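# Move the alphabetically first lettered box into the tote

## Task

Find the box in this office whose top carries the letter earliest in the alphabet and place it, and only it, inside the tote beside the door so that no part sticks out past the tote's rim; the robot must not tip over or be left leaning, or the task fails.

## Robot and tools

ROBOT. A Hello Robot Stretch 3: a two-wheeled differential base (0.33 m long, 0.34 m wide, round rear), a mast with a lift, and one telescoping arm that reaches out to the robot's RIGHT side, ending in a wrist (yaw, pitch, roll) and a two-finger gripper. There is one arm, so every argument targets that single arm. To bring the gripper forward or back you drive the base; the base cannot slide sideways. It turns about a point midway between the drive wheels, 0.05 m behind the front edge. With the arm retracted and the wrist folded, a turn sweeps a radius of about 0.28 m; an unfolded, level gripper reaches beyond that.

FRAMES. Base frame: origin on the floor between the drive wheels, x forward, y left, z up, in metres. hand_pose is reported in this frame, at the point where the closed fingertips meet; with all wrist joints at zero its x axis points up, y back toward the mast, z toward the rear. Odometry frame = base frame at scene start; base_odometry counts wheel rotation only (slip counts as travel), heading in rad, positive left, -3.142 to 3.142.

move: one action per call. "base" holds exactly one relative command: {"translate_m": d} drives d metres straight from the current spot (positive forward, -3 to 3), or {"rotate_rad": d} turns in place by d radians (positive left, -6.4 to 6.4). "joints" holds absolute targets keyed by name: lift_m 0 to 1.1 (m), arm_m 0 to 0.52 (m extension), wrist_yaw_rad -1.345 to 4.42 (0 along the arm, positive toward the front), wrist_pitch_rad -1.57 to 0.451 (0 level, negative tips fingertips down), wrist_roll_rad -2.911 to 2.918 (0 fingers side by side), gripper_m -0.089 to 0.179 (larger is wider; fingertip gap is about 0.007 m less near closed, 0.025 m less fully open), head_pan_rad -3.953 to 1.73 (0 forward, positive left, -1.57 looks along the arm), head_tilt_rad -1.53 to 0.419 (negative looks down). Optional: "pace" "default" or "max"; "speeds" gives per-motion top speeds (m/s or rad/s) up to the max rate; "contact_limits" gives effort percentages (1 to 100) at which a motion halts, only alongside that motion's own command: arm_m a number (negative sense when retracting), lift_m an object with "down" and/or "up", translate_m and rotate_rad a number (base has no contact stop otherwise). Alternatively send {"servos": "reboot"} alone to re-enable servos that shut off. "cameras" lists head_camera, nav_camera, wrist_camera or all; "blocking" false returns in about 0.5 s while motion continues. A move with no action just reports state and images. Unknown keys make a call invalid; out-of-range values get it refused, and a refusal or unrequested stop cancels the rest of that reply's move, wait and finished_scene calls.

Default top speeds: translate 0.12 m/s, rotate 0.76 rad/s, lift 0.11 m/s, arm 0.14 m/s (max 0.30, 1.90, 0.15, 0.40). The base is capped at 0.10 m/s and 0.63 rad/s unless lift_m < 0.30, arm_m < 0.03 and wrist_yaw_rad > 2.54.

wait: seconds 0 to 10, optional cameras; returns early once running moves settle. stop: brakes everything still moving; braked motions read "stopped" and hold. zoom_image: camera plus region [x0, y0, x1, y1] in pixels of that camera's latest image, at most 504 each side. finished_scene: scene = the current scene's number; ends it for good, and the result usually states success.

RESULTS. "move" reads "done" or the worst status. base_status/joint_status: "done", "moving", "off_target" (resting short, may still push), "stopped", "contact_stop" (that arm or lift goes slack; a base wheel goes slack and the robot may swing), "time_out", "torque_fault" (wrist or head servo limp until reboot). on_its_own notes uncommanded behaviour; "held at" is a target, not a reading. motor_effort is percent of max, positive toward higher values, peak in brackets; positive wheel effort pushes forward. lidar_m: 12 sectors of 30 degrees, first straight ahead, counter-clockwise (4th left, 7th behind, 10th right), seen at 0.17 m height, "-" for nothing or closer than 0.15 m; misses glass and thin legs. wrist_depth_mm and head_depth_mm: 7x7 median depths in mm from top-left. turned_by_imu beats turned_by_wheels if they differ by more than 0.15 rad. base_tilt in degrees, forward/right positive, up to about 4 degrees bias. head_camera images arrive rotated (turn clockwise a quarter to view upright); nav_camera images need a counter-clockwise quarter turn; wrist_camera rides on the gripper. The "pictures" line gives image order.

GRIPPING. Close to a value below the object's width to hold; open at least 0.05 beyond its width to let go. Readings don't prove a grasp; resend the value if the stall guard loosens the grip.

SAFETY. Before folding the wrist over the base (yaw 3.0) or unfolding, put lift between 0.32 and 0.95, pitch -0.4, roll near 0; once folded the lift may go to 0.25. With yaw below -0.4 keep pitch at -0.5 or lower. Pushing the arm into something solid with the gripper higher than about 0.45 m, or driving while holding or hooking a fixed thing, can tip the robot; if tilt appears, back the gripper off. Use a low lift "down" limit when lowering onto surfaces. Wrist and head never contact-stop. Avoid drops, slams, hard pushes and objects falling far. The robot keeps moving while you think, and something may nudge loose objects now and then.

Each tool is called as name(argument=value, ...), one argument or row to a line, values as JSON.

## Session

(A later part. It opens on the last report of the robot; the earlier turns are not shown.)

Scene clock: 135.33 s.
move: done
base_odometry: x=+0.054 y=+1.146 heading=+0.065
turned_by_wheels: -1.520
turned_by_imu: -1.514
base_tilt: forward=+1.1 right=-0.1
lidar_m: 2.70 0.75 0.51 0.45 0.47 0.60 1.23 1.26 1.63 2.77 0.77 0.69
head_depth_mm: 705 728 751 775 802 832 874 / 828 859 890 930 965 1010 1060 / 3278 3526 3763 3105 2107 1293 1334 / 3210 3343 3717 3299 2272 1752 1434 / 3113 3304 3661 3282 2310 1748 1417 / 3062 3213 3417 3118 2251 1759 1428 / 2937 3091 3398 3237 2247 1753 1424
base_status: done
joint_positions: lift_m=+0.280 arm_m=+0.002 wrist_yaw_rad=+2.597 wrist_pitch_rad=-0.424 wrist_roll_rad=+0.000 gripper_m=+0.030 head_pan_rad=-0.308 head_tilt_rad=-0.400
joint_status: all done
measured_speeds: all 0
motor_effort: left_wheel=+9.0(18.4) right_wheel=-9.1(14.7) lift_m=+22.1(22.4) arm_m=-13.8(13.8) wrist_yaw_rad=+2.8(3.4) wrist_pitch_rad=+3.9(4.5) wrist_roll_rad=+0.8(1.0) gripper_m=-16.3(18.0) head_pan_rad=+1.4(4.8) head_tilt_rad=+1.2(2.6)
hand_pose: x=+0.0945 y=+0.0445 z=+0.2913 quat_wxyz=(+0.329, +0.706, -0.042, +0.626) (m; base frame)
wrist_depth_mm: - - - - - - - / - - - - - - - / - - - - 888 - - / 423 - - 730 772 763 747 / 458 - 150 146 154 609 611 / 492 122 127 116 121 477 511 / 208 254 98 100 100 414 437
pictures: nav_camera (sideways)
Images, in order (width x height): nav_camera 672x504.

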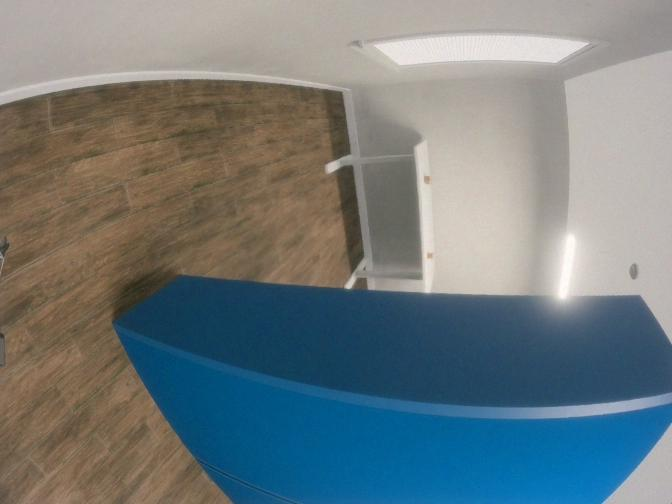

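move(
  base={"translate_m":1.6},
  pace="max",
  contact_limits={"translate_m":40},
)

move(
  base={"rotate_rad":-1.2},
  pace="max",
  joints={"head_pan_rad":0,"head_tilt_rad":-0.3},
  cameras=["nav_camera"],
)

Scene clock: 146.20 s.
move: done
base_odometry: x=+1.650 y=+1.251 heading=+0.065
turned_by_wheels: +0.000
turned_by_imu: -0.001
base_tilt: forward=+0.9 right=-0.3
lidar_m: 1.48 0.95 0.65 0.61 0.62 0.80 1.73 0.72 1.38 2.26 2.80 2.04
head_depth_mm: 1927 2075 1984 2463 2334 1782 1434 / 1851 2024 1971 2352 2329 1771 1442 / 1810 1939 1945 2279 2308 1767 1437 / 1755 1861 1936 2189 2275 1771 1434 / 1709 1805 1878 2084 2199 1763 1430 / 1663 1762 1820 1358 2048 1752 1431 / 1611 1713 1778 1941 2072 1753 1427
base_status: done
joint_positions: lift_m=+0.280 arm_m=+0.002 wrist_yaw_rad=+2.598 wrist_pitch_rad=-0.424 wrist_roll_rad=+0.000 gripper_m=+0.030 head_pan_rad=-0.300 head_tilt_rad=-0.400
joint_status: not commanded
measured_speeds: all 0
motor_effort: left_wheel=+10.4(17.7) right_wheel=-2.5(15.7) lift_m=+23.3(23.5) arm_m=-16.5(22.3) wrist_yaw_rad=+2.7(3.5) wrist_pitch_rad=+4.3(4.6) wrist_roll_rad=+0.8(1.1) gripper_m=-16.1(17.8) head_pan_rad=+2.6(4.7) head_tilt_rad=+1.2(2.7)
contact_limits: translate_m 40 (maximum 100)
hand_pose: x=+0.0945 y=+0.0446 z=+0.2913 quat_wxyz=(+0.329, +0.706, -0.042, +0.626) (m; base frame)
wrist_depth_mm: - - - - - - - / - - - - - - - / - - - - - - - / - - 729 760 753 768 755 / 582 615 155 145 154 609 615 / 498 493 127 116 122 479 515 / 208 255 98 100 100 415 438
pictures: none

Scene clock: 148.07 s.
move: done
base_odometry: x=+1.650 y=+1.251 heading=-1.134
turned_by_wheels: -1.200
turned_by_imu: -1.194
base_tilt: forward=+1.0 right=-0.1
lidar_m: 2.81 2.05 1.48 1.16 0.70 0.61 0.61 0.73 1.32 0.72 1.28 1.38
head_depth_mm: 2698 2802 2991 3075 2700 1996 1588 / 2776 2908 3050 3163 2709 2007 1583 / 2844 3023 3171 3307 2705 2000 1561 / 2974 3136 3275 3487 2711 1995 1577 / 3115 3279 3484 3626 2676 1974 1568 / 3127 3319 3482 3520 2655 1970 1562 / 2757 2882 2922 3091 2642 1957 1554
base_status: done
joint_positions: lift_m=+0.280 arm_m=+0.002 wrist_yaw_rad=+2.598 wrist_pitch_rad=-0.424 wrist_roll_rad=+0.000 gripper_m=+0.030 head_pan_rad=+0.008 head_tilt_rad=-0.301
joint_status: all done
measured_speeds: all 0
motor_effort: left_wheel=+9.9(18.2) right_wheel=-8.2(15.3) lift_m=+23.5(23.7) arm_m=-22.1(22.4) wrist_yaw_rad=+2.6(3.2) wrist_pitch_rad=+4.3(4.6) wrist_roll_rad=+0.7(1.1) gripper_m=-17.2(17.9) head_pan_rad=-2.2(3.7) head_tilt_rad=+4.2(5.3)
hand_pose: x=+0.0945 y=+0.0446 z=+0.2913 quat_wxyz=(+0.329, +0.706, -0.042, +0.626) (m; base frame)
wrist_depth_mm: - - - - - - - / - - - - - - - / - - - - - - - / 757 758 755 752 744 752 745 / 604 613 155 146 154 610 612 / 515 491 126 116 122 486 513 / 208 257 98 100 101 414 438
pictures: nav_camera (sideways)
Images, in order (width x height): nav_camera 672x504.

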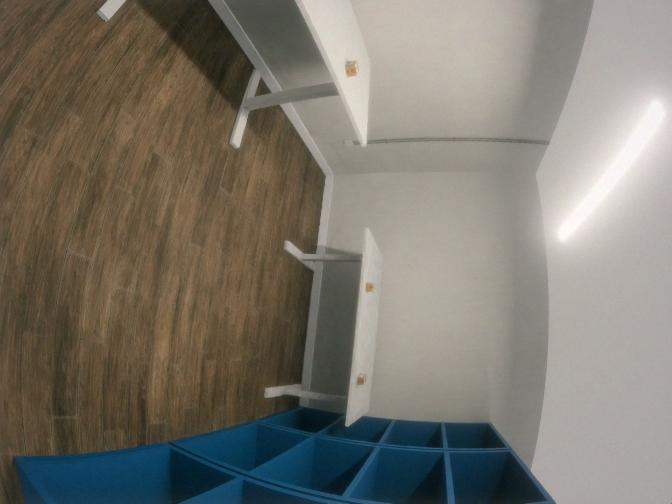

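move(
  base={"translate_m":1.6},
  pace="max",
  contact_limits={"translate_m":40},
  joints={"head_pan_rad":-0.3,"head_tilt_rad":-0.3},
  cameras=["head_camera"],
)

move(
  joints={"head_pan_rad":1.35,"head_tilt_rad":-0.3},
  pace="max",
  cameras=["head_camera","nav_camera"],
)

Scene clock: 158.33 s.
move: done
base_odometry: x=+2.327 y=-0.199 heading=-1.134
turned_by_wheels: +0.000
turned_by_imu: -0.001
base_tilt: forward=+0.8 right=-0.2
lidar_m: 1.22 1.67 1.47 1.04 1.74 2.13 2.14 1.58 1.11 1.27 1.30 1.63
head_depth_mm: 1387 1455 1525 1606 1233 981 1588 / 1409 1465 1552 1623 1225 1014 1576 / 1395 1477 1559 1633 1221 1017 1571 / 1416 1470 1573 1644 1214 1000 1579 / 1414 1495 1581 1648 1212 1779 1579 / 1425 1508 1596 1666 1206 1382 1469 / 1445 1496 1597 1700 1194 1781 1564
base_status: done
joint_positions: lift_m=+0.280 arm_m=+0.002 wrist_yaw_rad=+2.598 wrist_pitch_rad=-0.424 wrist_roll_rad=+0.000 gripper_m=+0.030 head_pan_rad=-0.300 head_tilt_rad=-0.299
joint_status: all done
measured_speeds: all 0
motor_effort: left_wheel=+7.3(20.3) right_wheel=-0.7(7.7) lift_m=+24.4(24.6) arm_m=-16.6(20.5) wrist_yaw_rad=+2.8(3.3) wrist_pitch_rad=+4.3(4.6) wrist_roll_rad=+0.8(1.1) gripper_m=-16.3(17.8) head_pan_rad=+2.3(4.3) head_tilt_rad=+2.1(5.5)
contact_limits: translate_m 40 (maximum 100)
hand_pose: x=+0.0945 y=+0.0446 z=+0.2913 quat_wxyz=(+0.329, +0.706, -0.042, +0.626) (m; base frame)
wrist_depth_mm: - - - - - - - / - - - - - - - / - - - - - - - / 755 768 752 763 767 761 755 / 613 596 155 146 154 613 611 / 504 493 126 116 121 477 514 / 207 256 98 100 100 417 434
pictures: head_camera (sideways)
Images, in order (width x height): head_camera 896x504.

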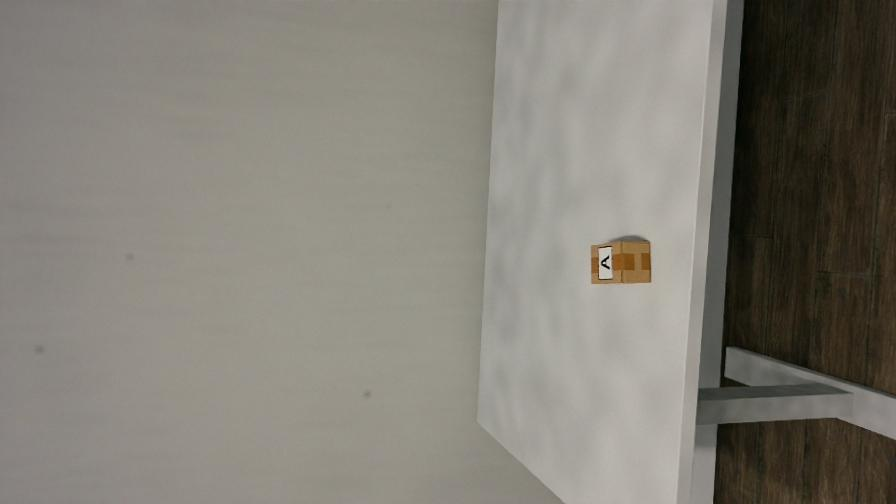

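Scene clock: 159.40 s.
move: done
base_odometry: x=+2.327 y=-0.199 heading=-1.134
turned_by_wheels: +0.000
turned_by_imu: +0.000
base_tilt: forward=+0.9 right=-0.2
lidar_m: 1.22 1.68 1.48 1.04 1.74 2.13 2.13 1.57 1.11 1.27 1.30 1.63
head_depth_mm: 1237 1289 1363 1447 1522 1618 1596 / 1261 1309 1385 1456 1537 1657 1585 / 1273 1333 1408 1452 940 1664 1575 / 1296 1363 1441 1476 939 1210 1498 / 1318 1386 1469 1465 934 1764 1575 / 1344 1417 1495 1453 929 1783 1564 / 1362 1446 1530 1446 923 1822 1552
base_status: not commanded
joint_positions: lift_m=+0.280 arm_m=+0.002 wrist_yaw_rad=+2.598 wrist_pitch_rad=-0.424 wrist_roll_rad=+0.000 gripper_m=+0.030 head_pan_rad=+1.390 head_tilt_rad=-0.299
joint_status: all done
measured_speeds: all 0
motor_effort: left_wheel=+7.2(7.5) right_wheel=-0.2(0.9) lift_m=+24.6(24.7) arm_m=-16.0(16.7) wrist_yaw_rad=+2.4(3.5) wrist_pitch_rad=+4.2(4.6) wrist_roll_rad=+0.6(1.0) gripper_m=-16.9(17.4) head_pan_rad=-1.4(6.4) head_tilt_rad=+1.7(4.9)
contact_limits: translate_m 40 (maximum 100)
hand_pose: x=+0.0945 y=+0.0446 z=+0.2913 quat_wxyz=(+0.329, +0.706, -0.042, +0.626) (m; base frame)
wrist_depth_mm: - - - - - - - / - - - - - - - / - - - - - - - / 751 746 738 759 763 747 748 / 615 609 155 146 154 611 623 / 511 485 126 116 122 472 508 / 207 257 98 100 100 413 435
pictures: head_camera (sideways), nav_camera (sideways)
Images, in order (width x height): head_camera 896x504, nav_camera 672x504.

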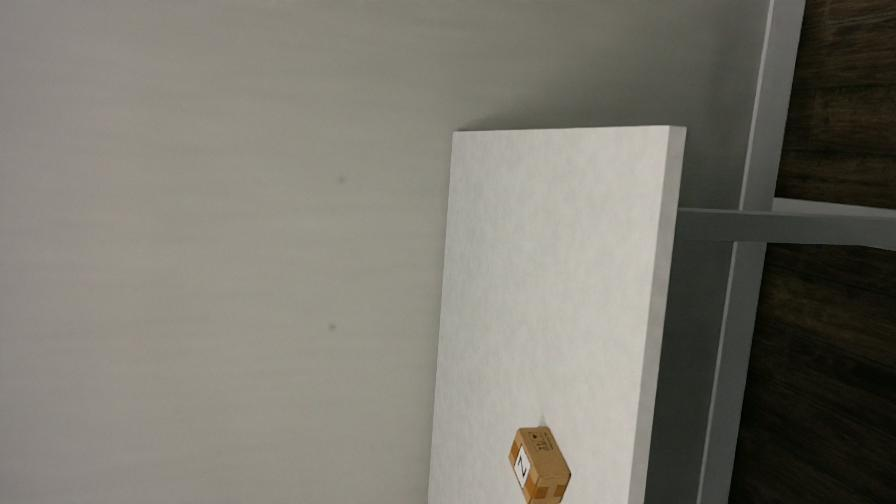

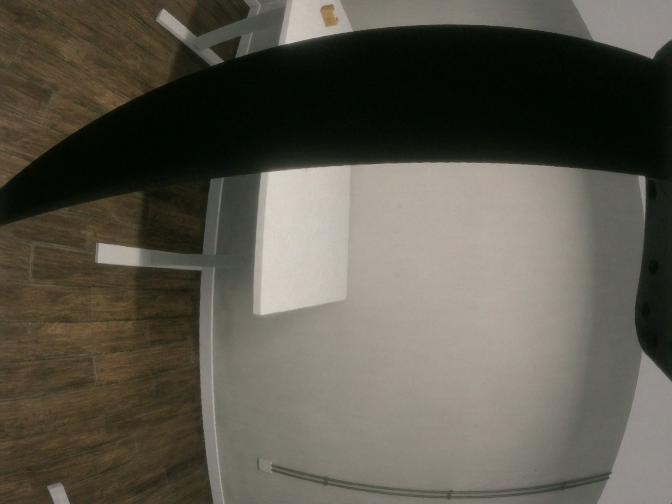

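move(
  joints={"head_pan_rad":-0.3,"head_tilt_rad":-0.35},
  pace="max",
  cameras=["head_camera"],
)

zoom_image(
  camera="head_camera",
  region=[550, 220, 640, 300],
)

Scene clock: 163.67 s.
move: done
base_odometry: x=+2.327 y=-0.199 heading=-1.134
turned_by_wheels: +0.000
turned_by_imu: +0.001
base_tilt: forward=+1.0 right=-0.1
lidar_m: 1.22 1.68 1.47 1.04 1.74 2.13 2.13 1.57 1.11 1.27 1.30 1.63
head_depth_mm: 1388 1470 1576 1625 1129 1757 1515 / 1390 1488 1566 1627 1125 1754 1508 / 1393 1486 1576 1630 1119 1737 1495 / 1398 1481 1571 1642 1063 1742 1501 / 1390 1493 1583 1645 1112 1796 1501 / 1410 1498 1592 1654 1101 1635 1461 / 1404 1503 1580 1660 1106 1733 1495
base_status: not commanded
joint_positions: lift_m=+0.280 arm_m=+0.002 wrist_yaw_rad=+2.598 wrist_pitch_rad=-0.424 wrist_roll_rad=+0.000 gripper_m=+0.030 head_pan_rad=-0.339 head_tilt_rad=-0.347
joint_status: all done
measured_speeds: all 0
motor_effort: left_wheel=+7.3(7.5) right_wheel=-0.4(0.9) lift_m=+24.8(25.2) arm_m=-13.6(14.5) wrist_yaw_rad=+2.5(3.1) wrist_pitch_rad=+4.1(4.5) wrist_roll_rad=+0.8(0.9) gripper_m=-15.6(17.4) head_pan_rad=+1.7(7.4) head_tilt_rad=-2.1(4.6)
contact_limits: translate_m 40 (maximum 100)
hand_pose: x=+0.0945 y=+0.0446 z=+0.2913 quat_wxyz=(+0.329, +0.706, -0.042, +0.626) (m; base frame)
wrist_depth_mm: - - - - - - - / - - - - - - - / - - - - - - - / 756 763 757 761 751 773 754 / 614 609 155 146 155 612 613 / 503 491 126 116 122 476 514 / 208 254 98 100 100 416 438
pictures: head_camera (sideways)
Images, in order (width x height): head_camera 896x504.

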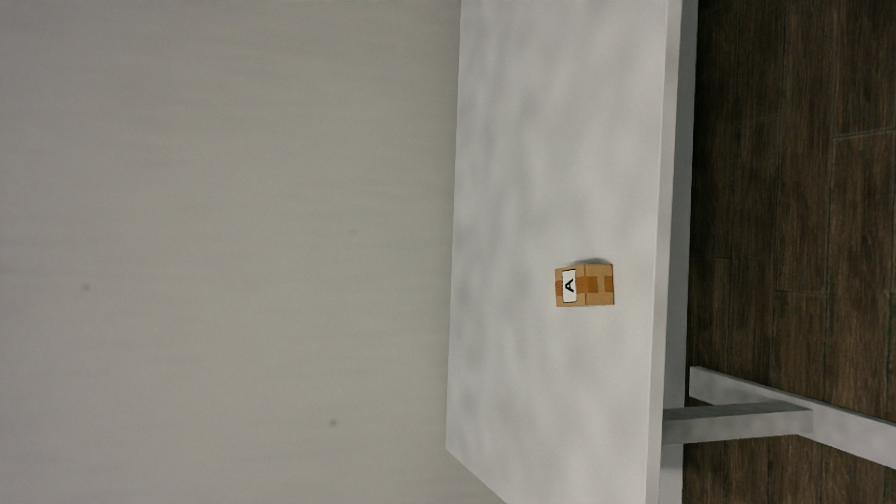

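Scaled by 5.600 from the camera's 896x504 image, which has a finer 1280x720 frame.

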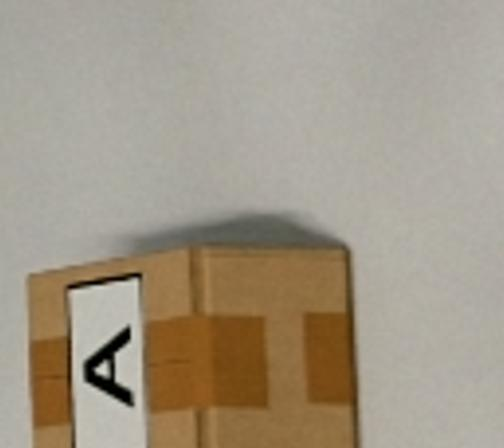

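move(
  base={"translate_m":0.2},
  pace="max",
)

move(
  base={"rotate_rad":1.3},
  joints={"lift_m":0.85,"head_pan_rad":-1.57,"head_tilt_rad":-0.6},
  pace="max",
)

move(
  base={"translate_m":-0.2},
  joints={"wrist_yaw_rad":0},
  cameras=["head_camera","wrist_camera"],
)

Scene clock: 184.47 s.
move: done
base_odometry: x=+2.412 y=-0.380 heading=-1.134
turned_by_wheels: +0.000
turned_by_imu: +0.000
base_tilt: forward=+1.0 right=-0.2
lidar_m: 1.02 1.61 1.42 1.02 1.67 2.32 2.32 1.76 1.21 1.24 1.32 1.44
head_depth_mm: 1211 1293 1373 1444 1119 848 1432 / 1219 1286 1373 1460 1126 843 1471 / 1223 1293 1382 1466 1119 841 1458 / 1234 1300 1389 1456 1105 823 1457 / 1236 1307 1405 1469 1100 833 1501 / 1242 1321 1411 1485 1103 834 1330 / 1254 1329 1416 1526 1098 831 1496
base_status: done
joint_positions: lift_m=+0.280 arm_m=+0.002 wrist_yaw_rad=+2.598 wrist_pitch_rad=-0.424 wrist_roll_rad=+0.000 gripper_m=+0.030 head_pan_rad=-0.300 head_tilt_rad=-0.351
joint_status: not commanded
measured_speeds: all 0
motor_effort: left_wheel=+6.8(19.9) right_wheel=-4.1(9.7) lift_m=+25.6(25.8) arm_m=-10.4(11.8) wrist_yaw_rad=+2.2(3.4) wrist_pitch_rad=+4.1(4.6) wrist_roll_rad=+0.8(1.0) gripper_m=-16.3(17.7) head_pan_rad=+2.9(4.2) head_tilt_rad=-0.6(2.1)
hand_pose: x=+0.0945 y=+0.0446 z=+0.2913 quat_wxyz=(+0.329, +0.706, -0.042, +0.626) (m; base frame)
wrist_depth_mm: - - - - - - - / - - - - - - - / - - - - - - - / 753 756 743 759 745 775 747 / 614 610 155 145 154 612 598 / 509 491 126 116 122 485 508 / 207 254 98 100 100 414 440
pictures: none

Scene clock: 189.07 s.
move: done
base_odometry: x=+2.412 y=-0.380 heading=+0.166
turned_by_wheels: +1.300
turned_by_imu: +1.296
base_tilt: forward=+1.0 right=-0.2
lidar_m: 1.02 1.02 1.79 2.31 1.75 1.21 1.57 1.24 1.33 1.02 1.02 1.47
head_depth_mm: 1208 1322 1365 998 871 1480 - / 1219 1343 1359 1002 866 1470 1314 / 1225 1352 1356 994 867 1479 1316 / 1242 1353 1356 996 1614 1477 - / 1245 1381 1348 992 1418 1478 1314 / 1253 1372 1339 1001 1409 1471 1260 / 1260 1390 1537 986 1673 1468 1248
base_status: done
joint_positions: lift_m=+0.850 arm_m=+0.002 wrist_yaw_rad=+2.598 wrist_pitch_rad=-0.425 wrist_roll_rad=+0.000 gripper_m=+0.030 head_pan_rad=-1.571 head_tilt_rad=-0.602
joint_status: all done
measured_speeds: all 0
motor_effort: left_wheel=-9.3(14.0) right_wheel=+8.3(16.1) lift_m=+31.6(34.1) arm_m=-21.8(22.5) wrist_yaw_rad=+2.3(3.3) wrist_pitch_rad=+4.6(4.8) wrist_roll_rad=+1.0(1.1) gripper_m=-16.7(17.6) head_pan_rad=+3.9(5.4) head_tilt_rad=+0.8(6.0)
hand_pose: x=+0.0944 y=+0.0445 z=+0.8611 quat_wxyz=(+0.330, +0.706, -0.042, +0.626) (m; base frame)
wrist_depth_mm: - - - - - - - / - - - - - - - / - - - - - - - / - - - - - - - / - - 155 145 154 - - / - - 126 116 122 - - / 206 948 98 100 100 992 -
pictures: none

Scene clock: 192.17 s.
move: done
base_odometry: x=+2.215 y=-0.413 heading=+0.166
turned_by_wheels: +0.000
turned_by_imu: +0.001
base_tilt: forward=+0.9 right=-0.1
lidar_m: 1.21 1.69 1.91 2.32 1.67 1.03 1.41 1.06 1.20 1.44 1.09 1.67
head_depth_mm: 1205 1323 1370 1005 851 1476 - / 1223 1335 1369 1000 874 1379 1286 / 1229 1354 1367 1004 873 312 313 / 1229 1345 1361 1001 869 494 1181 / 1241 1366 1365 997 1638 1471 1258 / 1244 1376 1355 1000 1627 1474 1263 / 1257 1394 1353 997 1395 1425 1252
base_status: done
joint_positions: lift_m=+0.850 arm_m=+0.002 wrist_yaw_rad=+0.003 wrist_pitch_rad=-0.425 wrist_roll_rad=+0.000 gripper_m=+0.030 head_pan_rad=-1.570 head_tilt_rad=-0.601
joint_status: all done
measured_speeds: all 0
motor_effort: left_wheel=-6.4(17.9) right_wheel=-2.5(5.3) lift_m=+31.7(32.1) arm_m=-19.4(21.9) wrist_yaw_rad=-1.9(5.1) wrist_pitch_rad=+4.3(4.7) wrist_roll_rad=+0.8(1.1) gripper_m=-17.0(17.7) head_pan_rad=+2.6(4.4) head_tilt_rad=+1.7(3.4)
hand_pose: x=-0.0209 y=-0.3703 z=+0.8611 quat_wxyz=(+0.692, +0.150, -0.691, -0.148) (m; base frame)
wrist_depth_mm: - - - - - - - / - - - - - - - / - - 521 - - - 544 / - - - - - - - / - - 155 146 146 - - / - - 126 116 122 - - / - 121 98 100 100 - -
pictures: head_camera (sideways), wrist_camera
Images, in order (width x height): head_camera 896x504, wrist_camera 644x364.

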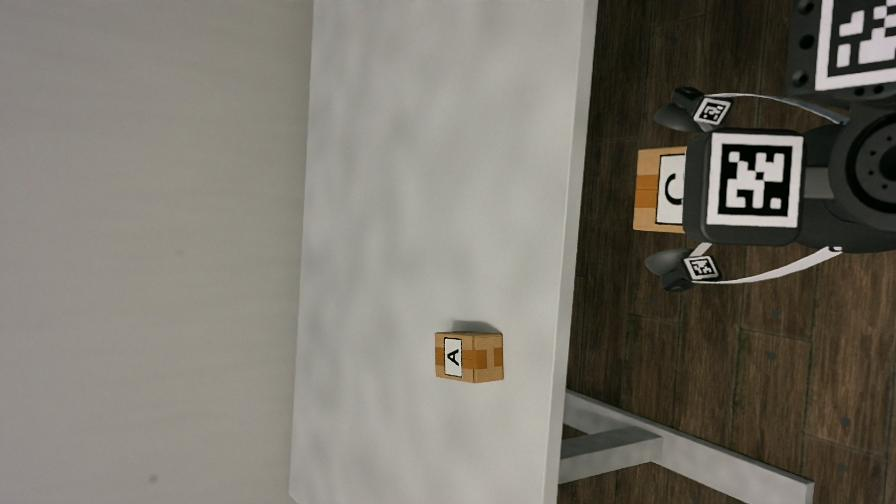

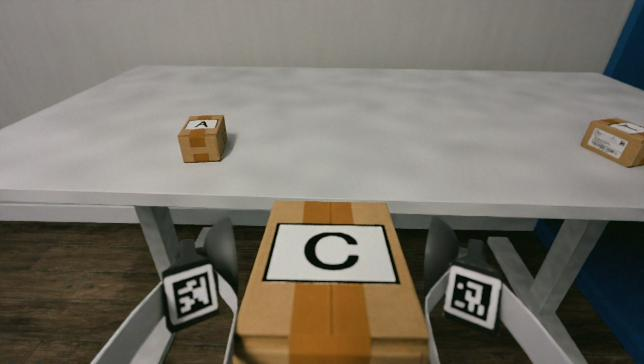

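move(
  joints={"arm_m":0.39,"lift_m":0.8,"wrist_pitch_rad":-0.3},
  speeds={"arm_m":0.25},
)

move(
  joints={"lift_m":0.68},
  speeds={"lift_m":0.04},
  contact_limits={"lift_m":{"down":13}},
  cameras=["wrist_camera","head_camera"],
)

Scene clock: 199.60 s.
move: done
base_odometry: x=+2.215 y=-0.413 heading=+0.166
turned_by_wheels: +0.000
turned_by_imu: +0.001
base_tilt: forward=+1.0 right=-0.2
lidar_m: 1.21 1.68 1.91 2.32 1.67 1.03 1.41 1.06 1.20 1.44 1.09 1.67
head_depth_mm: 1194 1335 1374 938 374 330 1211 / 1211 1336 1372 543 849 1495 1266 / 1222 1349 1358 564 871 1468 1261 / 1227 1355 1367 967 874 1477 1268 / 1240 1366 1360 1006 1633 1474 1260 / 1252 1379 1340 1000 1639 1472 1261 / 1261 1408 1359 992 1400 1438 1263
base_status: not commanded
joint_positions: lift_m=+0.800 arm_m=+0.390 wrist_yaw_rad=+0.003 wrist_pitch_rad=-0.330 wrist_roll_rad=+0.000 gripper_m=+0.030 head_pan_rad=-1.570 head_tilt_rad=-0.600
joint_status: all done
measured_speeds: all 0
motor_effort: left_wheel=-6.5(6.8) right_wheel=-2.0(2.7) lift_m=+27.4(30.1) arm_m=+21.6(25.0) wrist_yaw_rad=-1.4(2.4) wrist_pitch_rad=+5.2(8.4) wrist_roll_rad=+0.9(1.0) gripper_m=-17.0(17.7) head_pan_rad=+2.8(4.2) head_tilt_rad=+1.7(3.2)
hand_pose: x=-0.0209 y=-0.7696 z=+0.8330 quat_wxyz=(+0.698, +0.117, -0.697, -0.115) (m; base frame)
wrist_depth_mm: - - - - - - - / - - - - - - - / - - - - - - - / - - - - - - - / - - 150 146 145 - - / 233 - 126 116 122 121 - / 211 94 98 100 97 - -
pictures: none

Scene clock: 203.53 s.
move: contact_stop
base_odometry: x=+2.215 y=-0.413 heading=+0.166
turned_by_wheels: +0.000
turned_by_imu: +0.001
base_tilt: forward=+0.9 right=-0.2
lidar_m: 1.21 1.68 1.91 2.32 1.67 1.03 1.41 1.06 1.20 1.44 1.09 1.67
head_depth_mm: 1202 1330 1379 1007 847 469 378 / 1218 1343 1378 1007 574 1394 1235 / 1233 1349 1372 1000 629 1472 1259 / 1235 1360 1369 1003 870 1470 1262 / 1248 1377 1375 1006 1650 1477 1266 / 1258 1378 1360 990 1633 1475 1252 / 1266 1390 1364 995 1397 1437 1251
base_status: not commanded
joint_positions: lift_m=+0.687 arm_m=+0.390 wrist_yaw_rad=+0.003 wrist_pitch_rad=-0.213 wrist_roll_rad=+0.000 gripper_m=+0.030 head_pan_rad=-1.570 head_tilt_rad=-0.600
joint_status: lift_m contact_stop (moved -0.113 of -0.120)
measured_speeds: translate_m=+0.000 rotate_rad=+0.000 lift_m=+0.004 arm_m=+0.000 wrist_yaw_rad=+0.000 wrist_pitch_rad=-0.024 wrist_roll_rad=+0.000 head_pan_rad=+0.000 head_tilt_rad=+0.000
on_its_own: lift_m is slack since a contact_stop (your +0.680 is given up); wrist_pitch_rad is at rest, and its effort (-16.2) is outside its rest range (-8 to +12)
motor_effort: left_wheel=-5.7(6.8) right_wheel=-2.2(2.7) lift_m=+22.7(26.3) arm_m=+4.4(21.4) wrist_yaw_rad=-2.0(2.2) wrist_pitch_rad=-16.2(21.2) wrist_roll_rad=+0.8(1.1) gripper_m=-16.0(17.6) head_pan_rad=+2.5(4.2) head_tilt_rad=+0.9(2.9)
contact_limits: lift_m down 13 (down: maximum 72; up: maximum 65)
hand_pose: x=-0.0208 y=-0.7803 z=+0.7478 quat_wxyz=(+0.704, +0.077, -0.703, -0.075) (m; base frame)
wrist_depth_mm: - - - - - - - / - - - - - - - / - - - - - - - / - - - - - - - / - - 149 152 145 - - / - - 126 118 123 120 - / - 94 99 100 98 - -
pictures: head_camera (sideways), wrist_camera
Images, in order (width x height): head_camera 896x504, wrist_camera 644x364.

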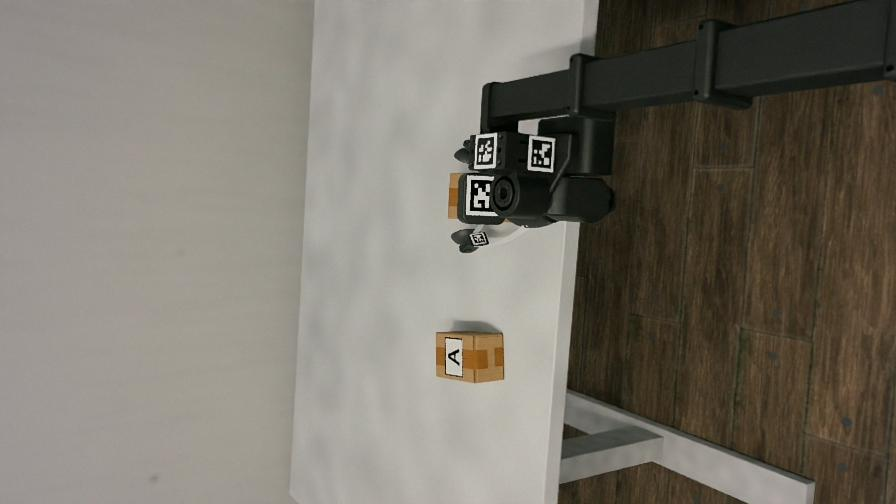

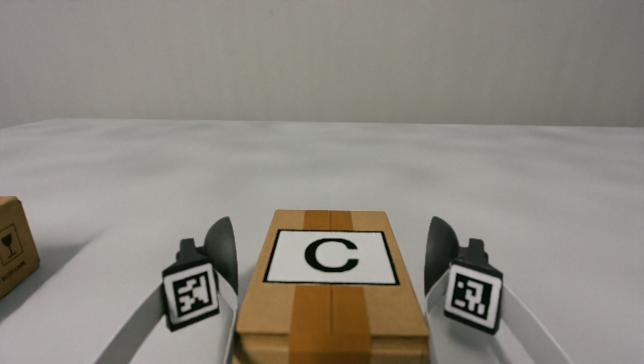

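move(
  joints={"lift_m":0.706,"wrist_pitch_rad":-0.3},
)

move(
  joints={"gripper_m":0.12},
  cameras=["wrist_camera"],
)

Scene clock: 208.27 s.
move: done
base_odometry: x=+2.215 y=-0.413 heading=+0.166
turned_by_wheels: +0.000
turned_by_imu: +0.001
base_tilt: forward=+1.0 right=-0.2
lidar_m: 1.21 1.68 1.91 2.32 1.67 1.03 1.41 1.06 1.20 1.44 1.09 1.67
head_depth_mm: 1204 1326 1374 1002 819 425 360 / 1216 1332 1371 1005 565 1405 1244 / 1222 1342 1375 1003 631 1475 1261 / 1227 1356 1365 1000 870 1479 1257 / 1239 1359 1365 998 1633 1467 1259 / 1244 1377 1359 997 1630 1473 1261 / 1270 1396 1349 994 1403 1442 1261
base_status: not commanded
joint_positions: lift_m=+0.706 arm_m=+0.390 wrist_yaw_rad=+0.003 wrist_pitch_rad=-0.303 wrist_roll_rad=+0.000 gripper_m=+0.030 head_pan_rad=-1.570 head_tilt_rad=-0.600
joint_status: all done
measured_speeds: all 0
motor_effort: left_wheel=-5.4(5.9) right_wheel=-2.4(2.5) lift_m=+30.9(31.1) arm_m=-17.4(17.4) wrist_yaw_rad=-1.8(2.1) wrist_pitch_rad=+0.5(11.6) wrist_roll_rad=+0.7(1.0) gripper_m=-16.0(17.5) head_pan_rad=+1.7(3.0) head_tilt_rad=+0.5(1.1)
hand_pose: x=-0.0209 y=-0.7723 z=+0.7451 quat_wxyz=(+0.699, +0.108, -0.698, -0.106) (m; base frame)
wrist_depth_mm: - - - - - - - / - - - - - - - / - - - - - - - / - - - - - - - / 204 - 150 144 145 - - / - - 126 116 121 121 - / - 94 99 100 97 - -
pictures: none

Scene clock: 209.73 s.
move: done
base_odometry: x=+2.215 y=-0.413 heading=+0.166
turned_by_wheels: +0.000
turned_by_imu: +0.000
base_tilt: forward=+1.0 right=+0.0
lidar_m: 1.21 1.68 1.91 2.32 1.67 1.03 1.41 1.06 1.20 1.44 1.09 1.67
head_depth_mm: 1204 1323 1375 1012 816 424 360 / 1217 1340 1364 1004 565 1416 1236 / 1220 1339 1369 1004 633 1468 1257 / 1230 1357 1360 1003 870 1468 1259 / 1241 1370 1355 1002 1634 1486 1262 / 1256 1371 1357 995 1635 1479 1266 / 1267 1389 1353 992 1393 1442 1266
base_status: not commanded
joint_positions: lift_m=+0.706 arm_m=+0.390 wrist_yaw_rad=+0.003 wrist_pitch_rad=-0.315 wrist_roll_rad=+0.000 gripper_m=+0.120 head_pan_rad=-1.570 head_tilt_rad=-0.600
joint_status: all done
measured_speeds: all 0
motor_effort: left_wheel=-5.6(6.0) right_wheel=-1.8(2.4) lift_m=+31.1(31.4) arm_m=-22.0(22.4) wrist_yaw_rad=-1.9(2.2) wrist_pitch_rad=+2.6(2.9) wrist_roll_rad=+0.8(1.0) gripper_m=-0.2(89.4) head_pan_rad=+1.0(3.1) head_tilt_rad=-1.0(1.7)
hand_pose: x=-0.0209 y=-0.7711 z=+0.7424 quat_wxyz=(+0.699, +0.112, -0.698, -0.110) (m; base frame)
wrist_depth_mm: - - - - - - - / - - - - - - - / - - - - - - - / - - - - - - - / - - - 139 140 - - / - 123 121 108 117 123 - / - 109 - 98 98 115 -
pictures: wrist_camera
Images, in order (width x height): wrist_camera 644x364.

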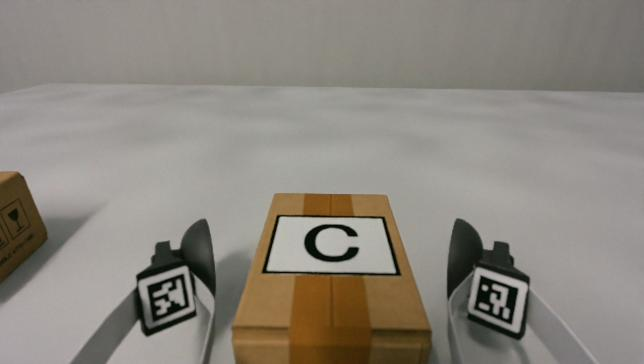

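move(
  joints={"arm_m":0.2},
  speeds={"arm_m":0.2},
)

move(
  base={"translate_m":0.174},
  joints={"gripper_m":0.17,"lift_m":0.72,"arm_m":0.24},
  cameras=["wrist_camera","head_camera"],
)

Scene clock: 217.90 s.
move: done
base_odometry: x=+2.215 y=-0.413 heading=+0.166
turned_by_wheels: +0.000
turned_by_imu: +0.001
base_tilt: forward=+1.0 right=-0.1
lidar_m: 1.21 1.69 1.90 2.32 1.67 1.03 1.41 1.06 1.20 1.44 1.09 1.67
head_depth_mm: 1207 1330 1380 1004 843 437 362 / 1219 1336 1371 1012 822 445 1197 / 1224 1337 1376 996 819 455 1214 / 1238 1367 1369 1004 843 1437 1265 / 1236 1369 1368 999 1642 1480 1256 / 1241 1385 1367 994 1634 1486 1262 / 1262 1392 1361 994 1398 1442 1255
base_status: not commanded
joint_positions: lift_m=+0.706 arm_m=+0.200 wrist_yaw_rad=+0.003 wrist_pitch_rad=-0.316 wrist_roll_rad=+0.000 gripper_m=+0.120 head_pan_rad=-1.570 head_tilt_rad=-0.600
joint_status: all done
measured_speeds: all 0
motor_effort: left_wheel=-5.7(6.0) right_wheel=-1.9(2.5) lift_m=+31.5(31.8) arm_m=-20.8(24.3) wrist_yaw_rad=-1.4(2.2) wrist_pitch_rad=+2.6(3.1) wrist_roll_rad=+0.9(1.0) gripper_m=-0.4(1.4) head_pan_rad=+1.4(3.0) head_tilt_rad=-0.2(1.9)
hand_pose: x=-0.0209 y=-0.5810 z=+0.7422 quat_wxyz=(+0.699, +0.112, -0.698, -0.111) (m; base frame)
wrist_depth_mm: - - - - - - - / - - - - - - - / - 304 - 273 - - - / - 304 - 278 - - - / - - - - - - - / - 123 - - - 123 - / - 119 948 949 963 918 930
pictures: none

Scene clock: 220.77 s.
move: done
base_odometry: x=+2.386 y=-0.385 heading=+0.166
turned_by_wheels: +0.000
turned_by_imu: +0.000
base_tilt: forward=+1.1 right=-0.1
lidar_m: 1.04 1.05 1.81 2.32 1.74 1.19 1.58 1.22 1.31 1.44 1.03 1.49
head_depth_mm: 1207 1317 1365 1006 838 413 347 / 1215 1340 1369 999 492 473 1266 / 1233 1347 1356 1005 572 501 1266 / 1231 1352 1350 997 869 1436 1262 / 1232 1371 1356 997 1633 1479 1260 / 1253 1387 1351 996 1374 1449 1254 / 1267 1380 1541 998 1680 1468 1268
base_status: done
joint_positions: lift_m=+0.720 arm_m=+0.240 wrist_yaw_rad=+0.003 wrist_pitch_rad=-0.316 wrist_roll_rad=+0.000 gripper_m=+0.170 head_pan_rad=-1.570 head_tilt_rad=-0.600
joint_status: all done
measured_speeds: all 0
motor_effort: left_wheel=+8.3(9.0) right_wheel=+2.8(14.8) lift_m=+25.9(34.4) arm_m=+17.6(24.9) wrist_yaw_rad=-1.7(2.2) wrist_pitch_rad=+2.6(3.1) wrist_roll_rad=+0.7(1.1) gripper_m=-0.2(94.1) head_pan_rad=+1.0(2.4) head_tilt_rad=-0.8(2.0)
hand_pose: x=-0.0209 y=-0.6210 z=+0.7561 quat_wxyz=(+0.699, +0.113, -0.698, -0.111) (m; base frame)
wrist_depth_mm: - - - - - - - / - - - - - - - / - - - - - 291 - / - - 259 265 - 262 239 / - - - - - 148 - / - 122 - - - 134 114 / 112 903 935 - 923 921 108
pictures: head_camera (sideways), wrist_camera
Images, in order (width x height): head_camera 896x504, wrist_camera 644x364.

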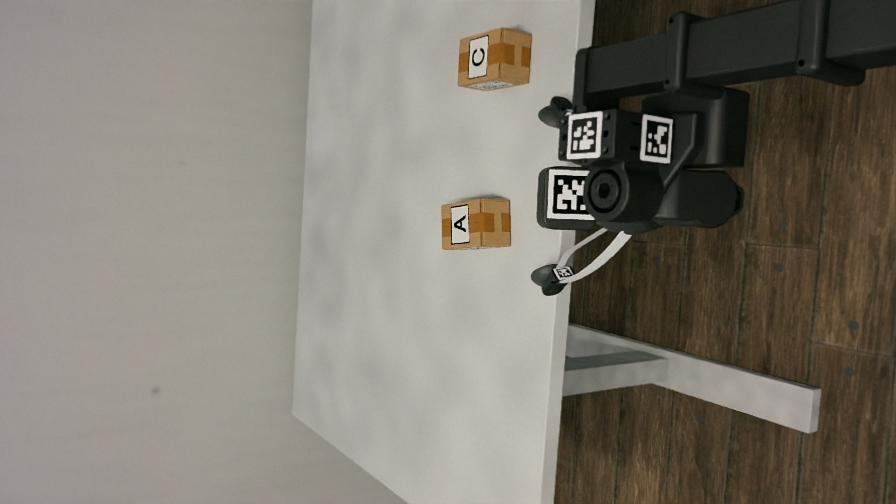

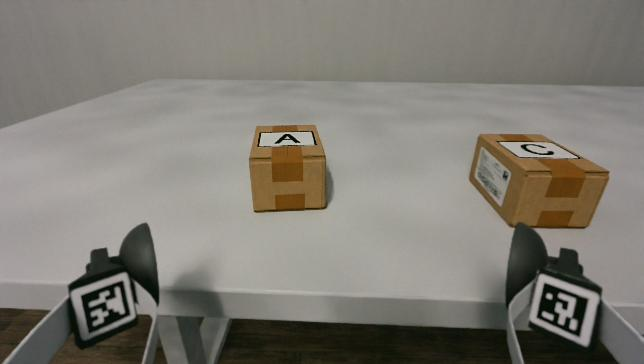

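move(
  base={"translate_m":0.037},
  joints={"lift_m":0.706},
)

move(
  joints={"arm_m":0.395},
  contact_limits={"arm_m":40},
  cameras=["wrist_camera"],
)

Scene clock: 227.27 s.
move: done
base_odometry: x=+2.423 y=-0.378 heading=+0.166
turned_by_wheels: +0.000
turned_by_imu: +0.000
base_tilt: forward=+0.9 right=+0.0
lidar_m: 1.02 1.01 1.79 2.32 1.77 1.23 1.58 1.25 1.33 1.02 1.02 1.46
head_depth_mm: 1214 1330 1375 1009 846 427 354 / 1212 1334 1368 1005 745 478 1241 / 1232 1347 1370 966 582 493 1264 / 1232 1356 1368 998 868 1457 1258 / 1248 1367 1350 1000 1400 1472 1271 / 1254 1386 1362 993 1397 1472 1258 / 1261 1385 1534 995 1699 1469 1256
base_status: done
joint_positions: lift_m=+0.706 arm_m=+0.240 wrist_yaw_rad=+0.003 wrist_pitch_rad=-0.316 wrist_roll_rad=+0.000 gripper_m=+0.170 head_pan_rad=-1.570 head_tilt_rad=-0.600
joint_status: all done
measured_speeds: all 0
motor_effort: left_wheel=+9.6(13.1) right_wheel=+1.6(7.6) lift_m=+21.2(21.4) arm_m=+4.7(9.0) wrist_yaw_rad=-1.7(2.1) wrist_pitch_rad=+2.9(3.3) wrist_roll_rad=+0.8(1.1) gripper_m=-0.2(1.1) head_pan_rad=+0.6(2.1) head_tilt_rad=-1.2(2.4)
hand_pose: x=-0.0209 y=-0.6210 z=+0.7421 quat_wxyz=(+0.699, +0.113, -0.698, -0.111) (m; base frame)
wrist_depth_mm: - - - - - - - / - - - - - - - / - - - 252 - 288 251 / - - - 260 - 286 239 / - - - - - - - / - 122 - - - 135 114 / 112 906 919 954 962 894 108
pictures: none

Scene clock: 229.67 s.
move: done
base_odometry: x=+2.423 y=-0.378 heading=+0.166
turned_by_wheels: +0.000
turned_by_imu: +0.000
base_tilt: forward=+1.0 right=-0.1
lidar_m: 1.02 1.01 1.79 2.32 1.76 1.23 1.58 1.25 1.34 1.02 1.02 1.45
head_depth_mm: 1203 1321 1367 1004 841 434 360 / 1218 1354 1361 999 566 1415 1233 / 1232 1342 1370 912 638 1473 1261 / 1239 1362 1359 1002 1644 1465 1264 / 1246 1365 1354 999 1398 1464 1260 / 1250 1389 1349 999 1407 1471 1258 / 1253 1388 1543 990 1689 1477 1249
base_status: not commanded
joint_positions: lift_m=+0.706 arm_m=+0.395 wrist_yaw_rad=+0.003 wrist_pitch_rad=-0.316 wrist_roll_rad=+0.000 gripper_m=+0.170 head_pan_rad=-1.570 head_tilt_rad=-0.600
joint_status: all done
measured_speeds: all 0
motor_effort: left_wheel=+9.7(9.9) right_wheel=+2.0(2.5) lift_m=+25.0(25.3) arm_m=+22.8(25.9) wrist_yaw_rad=-1.9(2.0) wrist_pitch_rad=+2.9(3.2) wrist_roll_rad=+0.8(1.0) gripper_m=-0.6(1.3) head_pan_rad=+1.8(2.7) head_tilt_rad=-2.6(2.9)
contact_limits: arm_m 40 (drawing in: default 39, maximum 55; extending or still: default 49, maximum 70)
hand_pose: x=-0.0209 y=-0.7760 z=+0.7421 quat_wxyz=(+0.699, +0.113, -0.698, -0.111) (m; base frame)
wrist_depth_mm: - - - - - - - / - - - - - - - / - - - - - - - / - - - 171 - - - / - - - 137 138 - - / - 121 - 112 115 135 113 / - - - 117 121 - 107
pictures: wrist_camera
Images, in order (width x height): wrist_camera 644x364.

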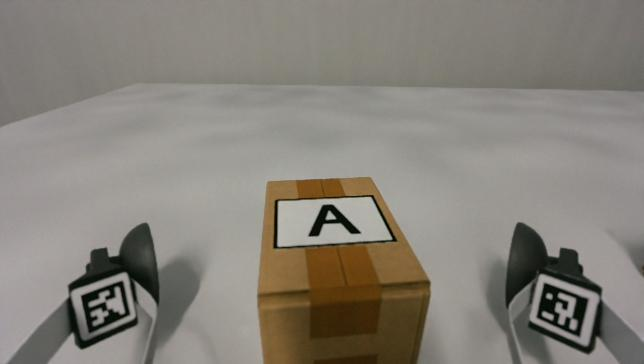

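move(
  joints={"arm_m":0.412},
)

move(
  joints={"gripper_m":0.025},
)

move(
  joints={"lift_m":0.82},
  pace="max",
  cameras=["wrist_camera"],
)

move(
  joints={"arm_m":0.0},
  speeds={"arm_m":0.25},
)

Scene clock: 233.33 s.
move: done
base_odometry: x=+2.423 y=-0.378 heading=+0.166
turned_by_wheels: +0.000
turned_by_imu: +0.001
base_tilt: forward=+1.1 right=+0.0
lidar_m: 1.02 1.01 1.79 2.31 1.77 1.23 1.58 1.25 1.34 1.02 1.02 1.45
head_depth_mm: 1208 1329 1368 1007 846 424 360 / 1212 1341 1361 1005 566 1416 1241 / 1214 1349 1369 718 660 1483 1256 / 1225 1358 1356 999 1644 1480 1260 / 1251 1369 1353 999 1406 1471 1253 / 1253 1374 1354 995 1407 1471 1262 / 1260 1396 1535 993 1674 1467 1260
base_status: not commanded
joint_positions: lift_m=+0.706 arm_m=+0.412 wrist_yaw_rad=+0.003 wrist_pitch_rad=-0.316 wrist_roll_rad=+0.000 gripper_m=+0.170 head_pan_rad=-1.570 head_tilt_rad=-0.600
joint_status: all done
measured_speeds: all 0
motor_effort: left_wheel=+9.7(9.9) right_wheel=+1.7(2.3) lift_m=+30.9(31.0) arm_m=+21.7(24.3) wrist_yaw_rad=-1.5(2.0) wrist_pitch_rad=+2.7(3.1) wrist_roll_rad=+0.9(1.0) gripper_m=+0.5(1.1) head_pan_rad=+1.3(1.9) head_tilt_rad=-2.1(2.8)
hand_pose: x=-0.0209 y=-0.7930 z=+0.7421 quat_wxyz=(+0.699, +0.113, -0.698, -0.111) (m; base frame)
wrist_depth_mm: - - - - - - - / - - - - - - - / - - - - - - - / - - - 161 - - - / - - - 137 131 - - / - 122 - 111 111 135 112 / - - - 96 99 - 107
pictures: none

Scene clock: 235.37 s.
move: done
base_odometry: x=+2.423 y=-0.378 heading=+0.166
turned_by_wheels: +0.000
turned_by_imu: +0.000
base_tilt: forward=+1.1 right=-0.1
lidar_m: 1.01 1.00 1.79 2.31 1.76 1.23 1.58 1.25 1.34 1.02 1.02 1.45
head_depth_mm: 1206 1327 1360 1002 846 424 360 / 1221 1334 1362 1002 566 1406 1243 / 1234 1349 1361 722 662 1469 1262 / 1231 1360 1345 999 1626 1474 1256 / 1241 1376 1356 996 1403 1478 1249 / 1257 1384 1342 992 1404 1479 1256 / 1257 1395 1548 996 1673 1477 1256
base_status: not commanded
joint_positions: lift_m=+0.706 arm_m=+0.412 wrist_yaw_rad=+0.002 wrist_pitch_rad=-0.316 wrist_roll_rad=+0.000 gripper_m=+0.027 head_pan_rad=-1.570 head_tilt_rad=-0.600
joint_status: all done
measured_speeds: all 0
motor_effort: left_wheel=+9.6(9.9) right_wheel=+1.7(2.3) lift_m=+31.4(32.0) arm_m=+12.6(21.5) wrist_yaw_rad=-1.1(2.0) wrist_pitch_rad=+2.8(3.2) wrist_roll_rad=+0.8(1.0) gripper_m=-32.9(99.1) head_pan_rad=+0.4(1.4) head_tilt_rad=-2.4(3.3)
hand_pose: x=-0.0210 y=-0.7930 z=+0.7421 quat_wxyz=(+0.699, +0.112, -0.698, -0.111) (m; base frame)
wrist_depth_mm: - - - - - - - / - - - - - - - / - - - - - - - / - - - 170 - - - / - - 148 137 144 - - / - - 126 111 115 121 - / - 94 96 98 99 - -
pictures: none

Scene clock: 236.90 s.
move: done
base_odometry: x=+2.423 y=-0.378 heading=+0.166
turned_by_wheels: +0.000
turned_by_imu: +0.000
base_tilt: forward=+1.2 right=-0.1
lidar_m: 1.02 1.01 1.79 2.32 1.76 1.23 1.58 1.25 1.34 1.02 1.02 1.45
head_depth_mm: 1202 1328 1367 460 353 317 1264 / 1218 1346 1361 553 873 1466 1259 / 1228 1356 1355 588 872 1474 1268 / 1238 1366 1352 962 1641 1470 1267 / 1240 1376 1354 1000 1392 1469 1255 / 1251 1382 1357 1001 1411 1483 1253 / 1259 1394 1541 995 1680 1475 1255
base_status: not commanded
joint_positions: lift_m=+0.820 arm_m=+0.412 wrist_yaw_rad=+0.002 wrist_pitch_rad=-0.325 wrist_roll_rad=+0.000 gripper_m=+0.030 head_pan_rad=-1.570 head_tilt_rad=-0.600
joint_status: all done
measured_speeds: all 0
motor_effort: left_wheel=+9.5(9.7) right_wheel=+1.7(2.5) lift_m=+31.4(34.8) arm_m=+5.1(12.5) wrist_yaw_rad=-0.8(1.5) wrist_pitch_rad=+4.4(4.9) wrist_roll_rad=+0.8(1.0) gripper_m=-17.6(33.9) head_pan_rad=-0.2(1.8) head_tilt_rad=-2.6(3.9)
hand_pose: x=-0.0210 y=-0.7921 z=+0.8541 quat_wxyz=(+0.698, +0.115, -0.697, -0.114) (m; base frame)
wrist_depth_mm: - - - - - - - / - - - - - - - / - - - - - - - / - - - - - - - / - - 147 139 144 - - / - - 126 111 116 121 - / - 94 96 98 99 - -
pictures: wrist_camera
Images, in order (width x height): wrist_camera 644x364.

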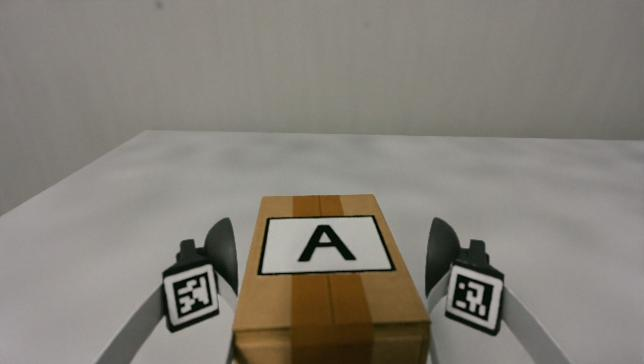

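Scene clock: 240.60 s.
move: done
base_odometry: x=+2.423 y=-0.378 heading=+0.166
turned_by_wheels: +0.000
turned_by_imu: +0.001
base_tilt: forward=+0.9 right=-0.1
lidar_m: 1.02 1.01 1.79 2.32 1.76 1.23 1.58 1.25 1.33 1.02 1.02 1.45
head_depth_mm: 1207 1324 1367 1007 843 1478 1291 / 1216 1333 1369 1003 872 1419 1256 / 1226 1351 1363 996 841 469 325 / 1229 1349 1357 999 1636 510 375 / 1250 1363 1357 997 1404 1459 1260 / 1251 1388 1358 998 1404 1469 1266 / 1268 1399 1536 997 1675 1466 1249
base_status: not commanded
joint_positions: lift_m=+0.820 arm_m=+0.002 wrist_yaw_rad=+0.002 wrist_pitch_rad=-0.325 wrist_roll_rad=+0.000 gripper_m=+0.030 head_pan_rad=-1.570 head_tilt_rad=-0.600
joint_status: all done
joint sent to its limit — arm_m, lower limit.
measured_speeds: all 0
motor_effort: left_wheel=+9.2(9.8) right_wheel=+1.6(2.5) lift_m=+24.5(31.3) arm_m=-21.2(24.4) wrist_yaw_rad=-1.2(1.7) wrist_pitch_rad=+4.3(4.8) wrist_roll_rad=+1.0(1.2) gripper_m=-17.0(18.0) head_pan_rad=-0.1(1.4) head_tilt_rad=-2.4(4.6)
hand_pose: x=-0.0210 y=-0.3819 z=+0.8540 quat_wxyz=(+0.698, +0.115, -0.697, -0.114) (m; base frame)
wrist_depth_mm: - - - - - - - / - - - - - - - / - - - - - - - / - - - - 505 - - / - - 148 139 144 - - / - - 125 111 117 - - / - - 96 97 99 - -
pictures: none

move(
  base={"rotate_rad":-1.294},
  joints={"wrist_yaw_rad":2.6,"wrist_pitch_rad":-0.4,"head_pan_rad":-3.14,"head_tilt_rad":-0.4},
  speeds={"wrist_yaw_rad":1.2},
)

move(
  joints={"lift_m":0.28},
  pace="max",
  cameras=["nav_camera"],
)

move(
  base={"translate_m":-1.8},
  pace="max",
  contact_limits={"translate_m":40},
)

move(
  base={"rotate_rad":1.193},
  pace="max",
  cameras=["nav_camera"],
)

Scene clock: 257.23 s.
move: done
base_odometry: x=+2.423 y=-0.378 heading=-1.127
turned_by_wheels: -1.293
turned_by_imu: -1.288
base_tilt: forward=+0.9 right=-0.3
lidar_m: 1.02 1.59 1.40 1.01 1.67 2.32 2.32 1.76 1.23 1.25 1.33 1.44
head_depth_mm: 1949 2048 2181 2361 2305 1790 1490 / 2008 2108 2287 2444 2296 1776 1484 / 2056 2213 2375 2554 2303 1782 1479 / 2158 2272 2455 2686 2268 1751 1444 / 2266 2402 2588 2790 2288 1753 1441 / 2271 2498 2677 2856 2292 1731 1434 / 2376 2573 2773 2914 2092 1762 1424
base_status: done
joint_positions: lift_m=+0.820 arm_m=+0.002 wrist_yaw_rad=+2.597 wrist_pitch_rad=-0.423 wrist_roll_rad=+0.000 gripper_m=+0.030 head_pan_rad=-3.146 head_tilt_rad=-0.401
joint_status: all done
measured_speeds: all 0
motor_effort: left_wheel=+10.8(16.4) right_wheel=-10.8(13.4) lift_m=+24.3(24.5) arm_m=-18.0(18.5) wrist_yaw_rad=+3.3(6.3) wrist_pitch_rad=+4.2(6.9) wrist_roll_rad=+0.8(1.1) gripper_m=-17.4(17.7) head_pan_rad=+3.1(5.0) head_tilt_rad=+3.1(5.5)
hand_pose: x=+0.0947 y=+0.0446 z=+0.8316 quat_wxyz=(+0.329, +0.705, -0.043, +0.626) (m; base frame)
wrist_depth_mm: - - - - - - - / - - - - - - - / - - - - - - - / - - - - - - - / - - 150 139 154 - - / - - 126 111 116 - - / 208 903 96 97 99 932 -
pictures: none

Scene clock: 261.63 s.
move: done
base_odometry: x=+2.423 y=-0.378 heading=-1.127
turned_by_wheels: +0.000
turned_by_imu: +0.001
base_tilt: forward=+0.9 right=-0.2
lidar_m: 1.02 1.59 1.40 1.01 1.67 2.32 2.32 1.77 1.23 1.25 1.33 1.44
head_depth_mm: 1951 2038 2182 2362 2297 1797 1450 / 2008 2124 2276 2436 2280 1779 1458 / 2067 2213 2335 2545 2308 1749 1450 / 2127 2312 2469 2665 2292 1763 1442 / 2224 2384 2562 2757 2300 1760 1442 / 2336 2467 2702 2883 2278 1763 1426 / 2411 2607 2875 2957 2018 1758 1433
base_status: not commanded
joint_positions: lift_m=+0.280 arm_m=+0.002 wrist_yaw_rad=+2.597 wrist_pitch_rad=-0.424 wrist_roll_rad=+0.000 gripper_m=+0.030 head_pan_rad=-3.140 head_tilt_rad=-0.400
joint_status: all done
measured_speeds: all 0
motor_effort: left_wheel=+10.8(10.9) right_wheel=-10.8(11.3) lift_m=+21.2(23.9) arm_m=-21.1(22.3) wrist_yaw_rad=+3.2(3.7) wrist_pitch_rad=+4.1(4.6) wrist_roll_rad=+0.8(1.0) gripper_m=-16.9(18.1) head_pan_rad=+2.6(4.2) head_tilt_rad=+3.7(4.6)
hand_pose: x=+0.0946 y=+0.0445 z=+0.2913 quat_wxyz=(+0.330, +0.706, -0.042, +0.626) (m; base frame)
wrist_depth_mm: - - - - - - - / - - - - - - - / - - - - - - - / 772 714 756 751 756 766 764 / 610 611 148 139 154 606 583 / 506 487 125 111 116 482 507 / 208 253 96 97 100 414 439
pictures: nav_camera (sideways)
Images, in order (width x height): nav_camera 672x504.

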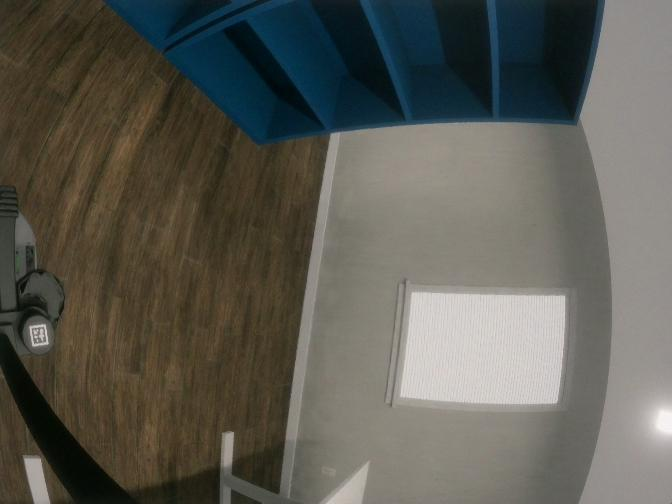

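Scene clock: 269.07 s.
move: done
base_odometry: x=+1.651 y=+1.248 heading=-1.128
turned_by_wheels: +0.000
turned_by_imu: +0.004
base_tilt: forward=+0.9 right=-0.1
lidar_m: 2.81 2.04 1.48 1.15 0.70 0.62 0.62 0.73 1.34 0.72 1.29 1.37
head_depth_mm: 493 523 556 595 638 677 750 / 509 541 577 620 667 723 793 / 526 560 602 643 696 757 831 / 546 582 623 671 733 801 877 / 565 606 652 705 767 843 935 / 586 628 681 740 805 890 993 / 610 659 710 774 853 949 1060
base_status: done
joint_positions: lift_m=+0.280 arm_m=+0.002 wrist_yaw_rad=+2.597 wrist_pitch_rad=-0.424 wrist_roll_rad=+0.000 gripper_m=+0.030 head_pan_rad=-3.140 head_tilt_rad=-0.399
joint_status: not commanded
measured_speeds: all 0
motor_effort: left_wheel=-4.8(11.9) right_wheel=+0.6(18.8) lift_m=+25.2(25.4) arm_m=-16.6(20.8) wrist_yaw_rad=+2.9(3.7) wrist_pitch_rad=+4.0(4.7) wrist_roll_rad=+0.9(1.1) gripper_m=-17.1(18.0) head_pan_rad=+1.4(4.3) head_tilt_rad=+1.7(4.0)
contact_limits: translate_m 40 (maximum 100)
hand_pose: x=+0.0945 y=+0.0445 z=+0.2913 quat_wxyz=(+0.330, +0.706, -0.042, +0.626) (m; base frame)
wrist_depth_mm: - - - - - - - / - - - - - - - / - - - - - - - / 754 766 755 747 755 766 767 / 602 611 149 139 154 604 601 / 508 490 125 111 116 476 507 / 207 255 96 98 99 411 435
pictures: none

Scene clock: 270.93 s.
move: done
base_odometry: x=+1.651 y=+1.248 heading=+0.065
turned_by_wheels: +1.193
turned_by_imu: +1.188
base_tilt: forward=+0.7 right=-0.1
lidar_m: 1.48 0.96 0.65 0.61 0.62 0.81 1.74 0.72 1.38 2.26 2.80 2.04
head_depth_mm: 1805 1767 1762 1713 1797 1696 1455 / 2420 2589 2620 2536 2208 1776 1457 / 2469 2588 2801 2989 2318 1779 1437 / 2480 2611 2825 2970 2297 1763 1454 / 2483 2617 2783 2933 2296 1751 1439 / 2429 2602 2776 2962 2273 1751 1446 / 2426 2603 2785 2931 2006 1255 1267
base_status: done
joint_positions: lift_m=+0.280 arm_m=+0.002 wrist_yaw_rad=+2.597 wrist_pitch_rad=-0.424 wrist_roll_rad=+0.000 gripper_m=+0.030 head_pan_rad=-3.140 head_tilt_rad=-0.399
joint_status: not commanded
measured_speeds: all 0
motor_effort: left_wheel=-8.6(17.6) right_wheel=+10.3(16.1) lift_m=+26.0(26.2) arm_m=-21.6(22.4) wrist_yaw_rad=+2.7(3.4) wrist_pitch_rad=+4.1(4.6) wrist_roll_rad=+0.9(1.0) gripper_m=-17.0(17.6) head_pan_rad=+1.9(3.5) head_tilt_rad=-0.2(3.0)
hand_pose: x=+0.0945 y=+0.0445 z=+0.2913 quat_wxyz=(+0.330, +0.706, -0.042, +0.626) (m; base frame)
wrist_depth_mm: - - - - - - - / - - - - - - - / - - - - - - - / - - 722 738 750 763 769 / 586 620 149 139 154 605 616 / 507 494 125 111 116 473 510 / 209 256 96 98 99 417 438
pictures: nav_camera (sideways)
Images, in order (width x height): nav_camera 672x504.

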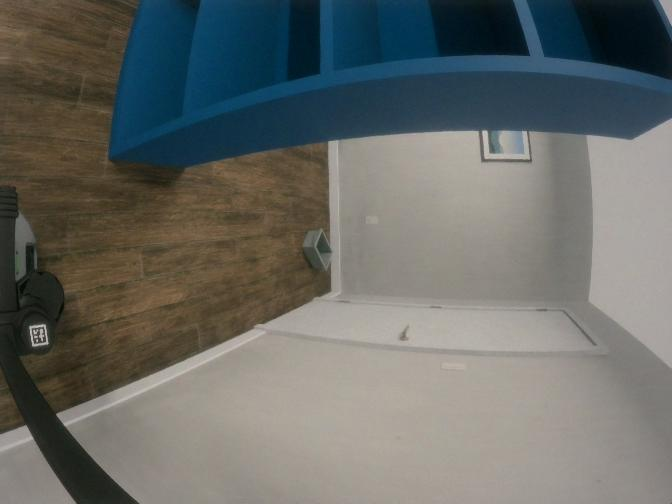

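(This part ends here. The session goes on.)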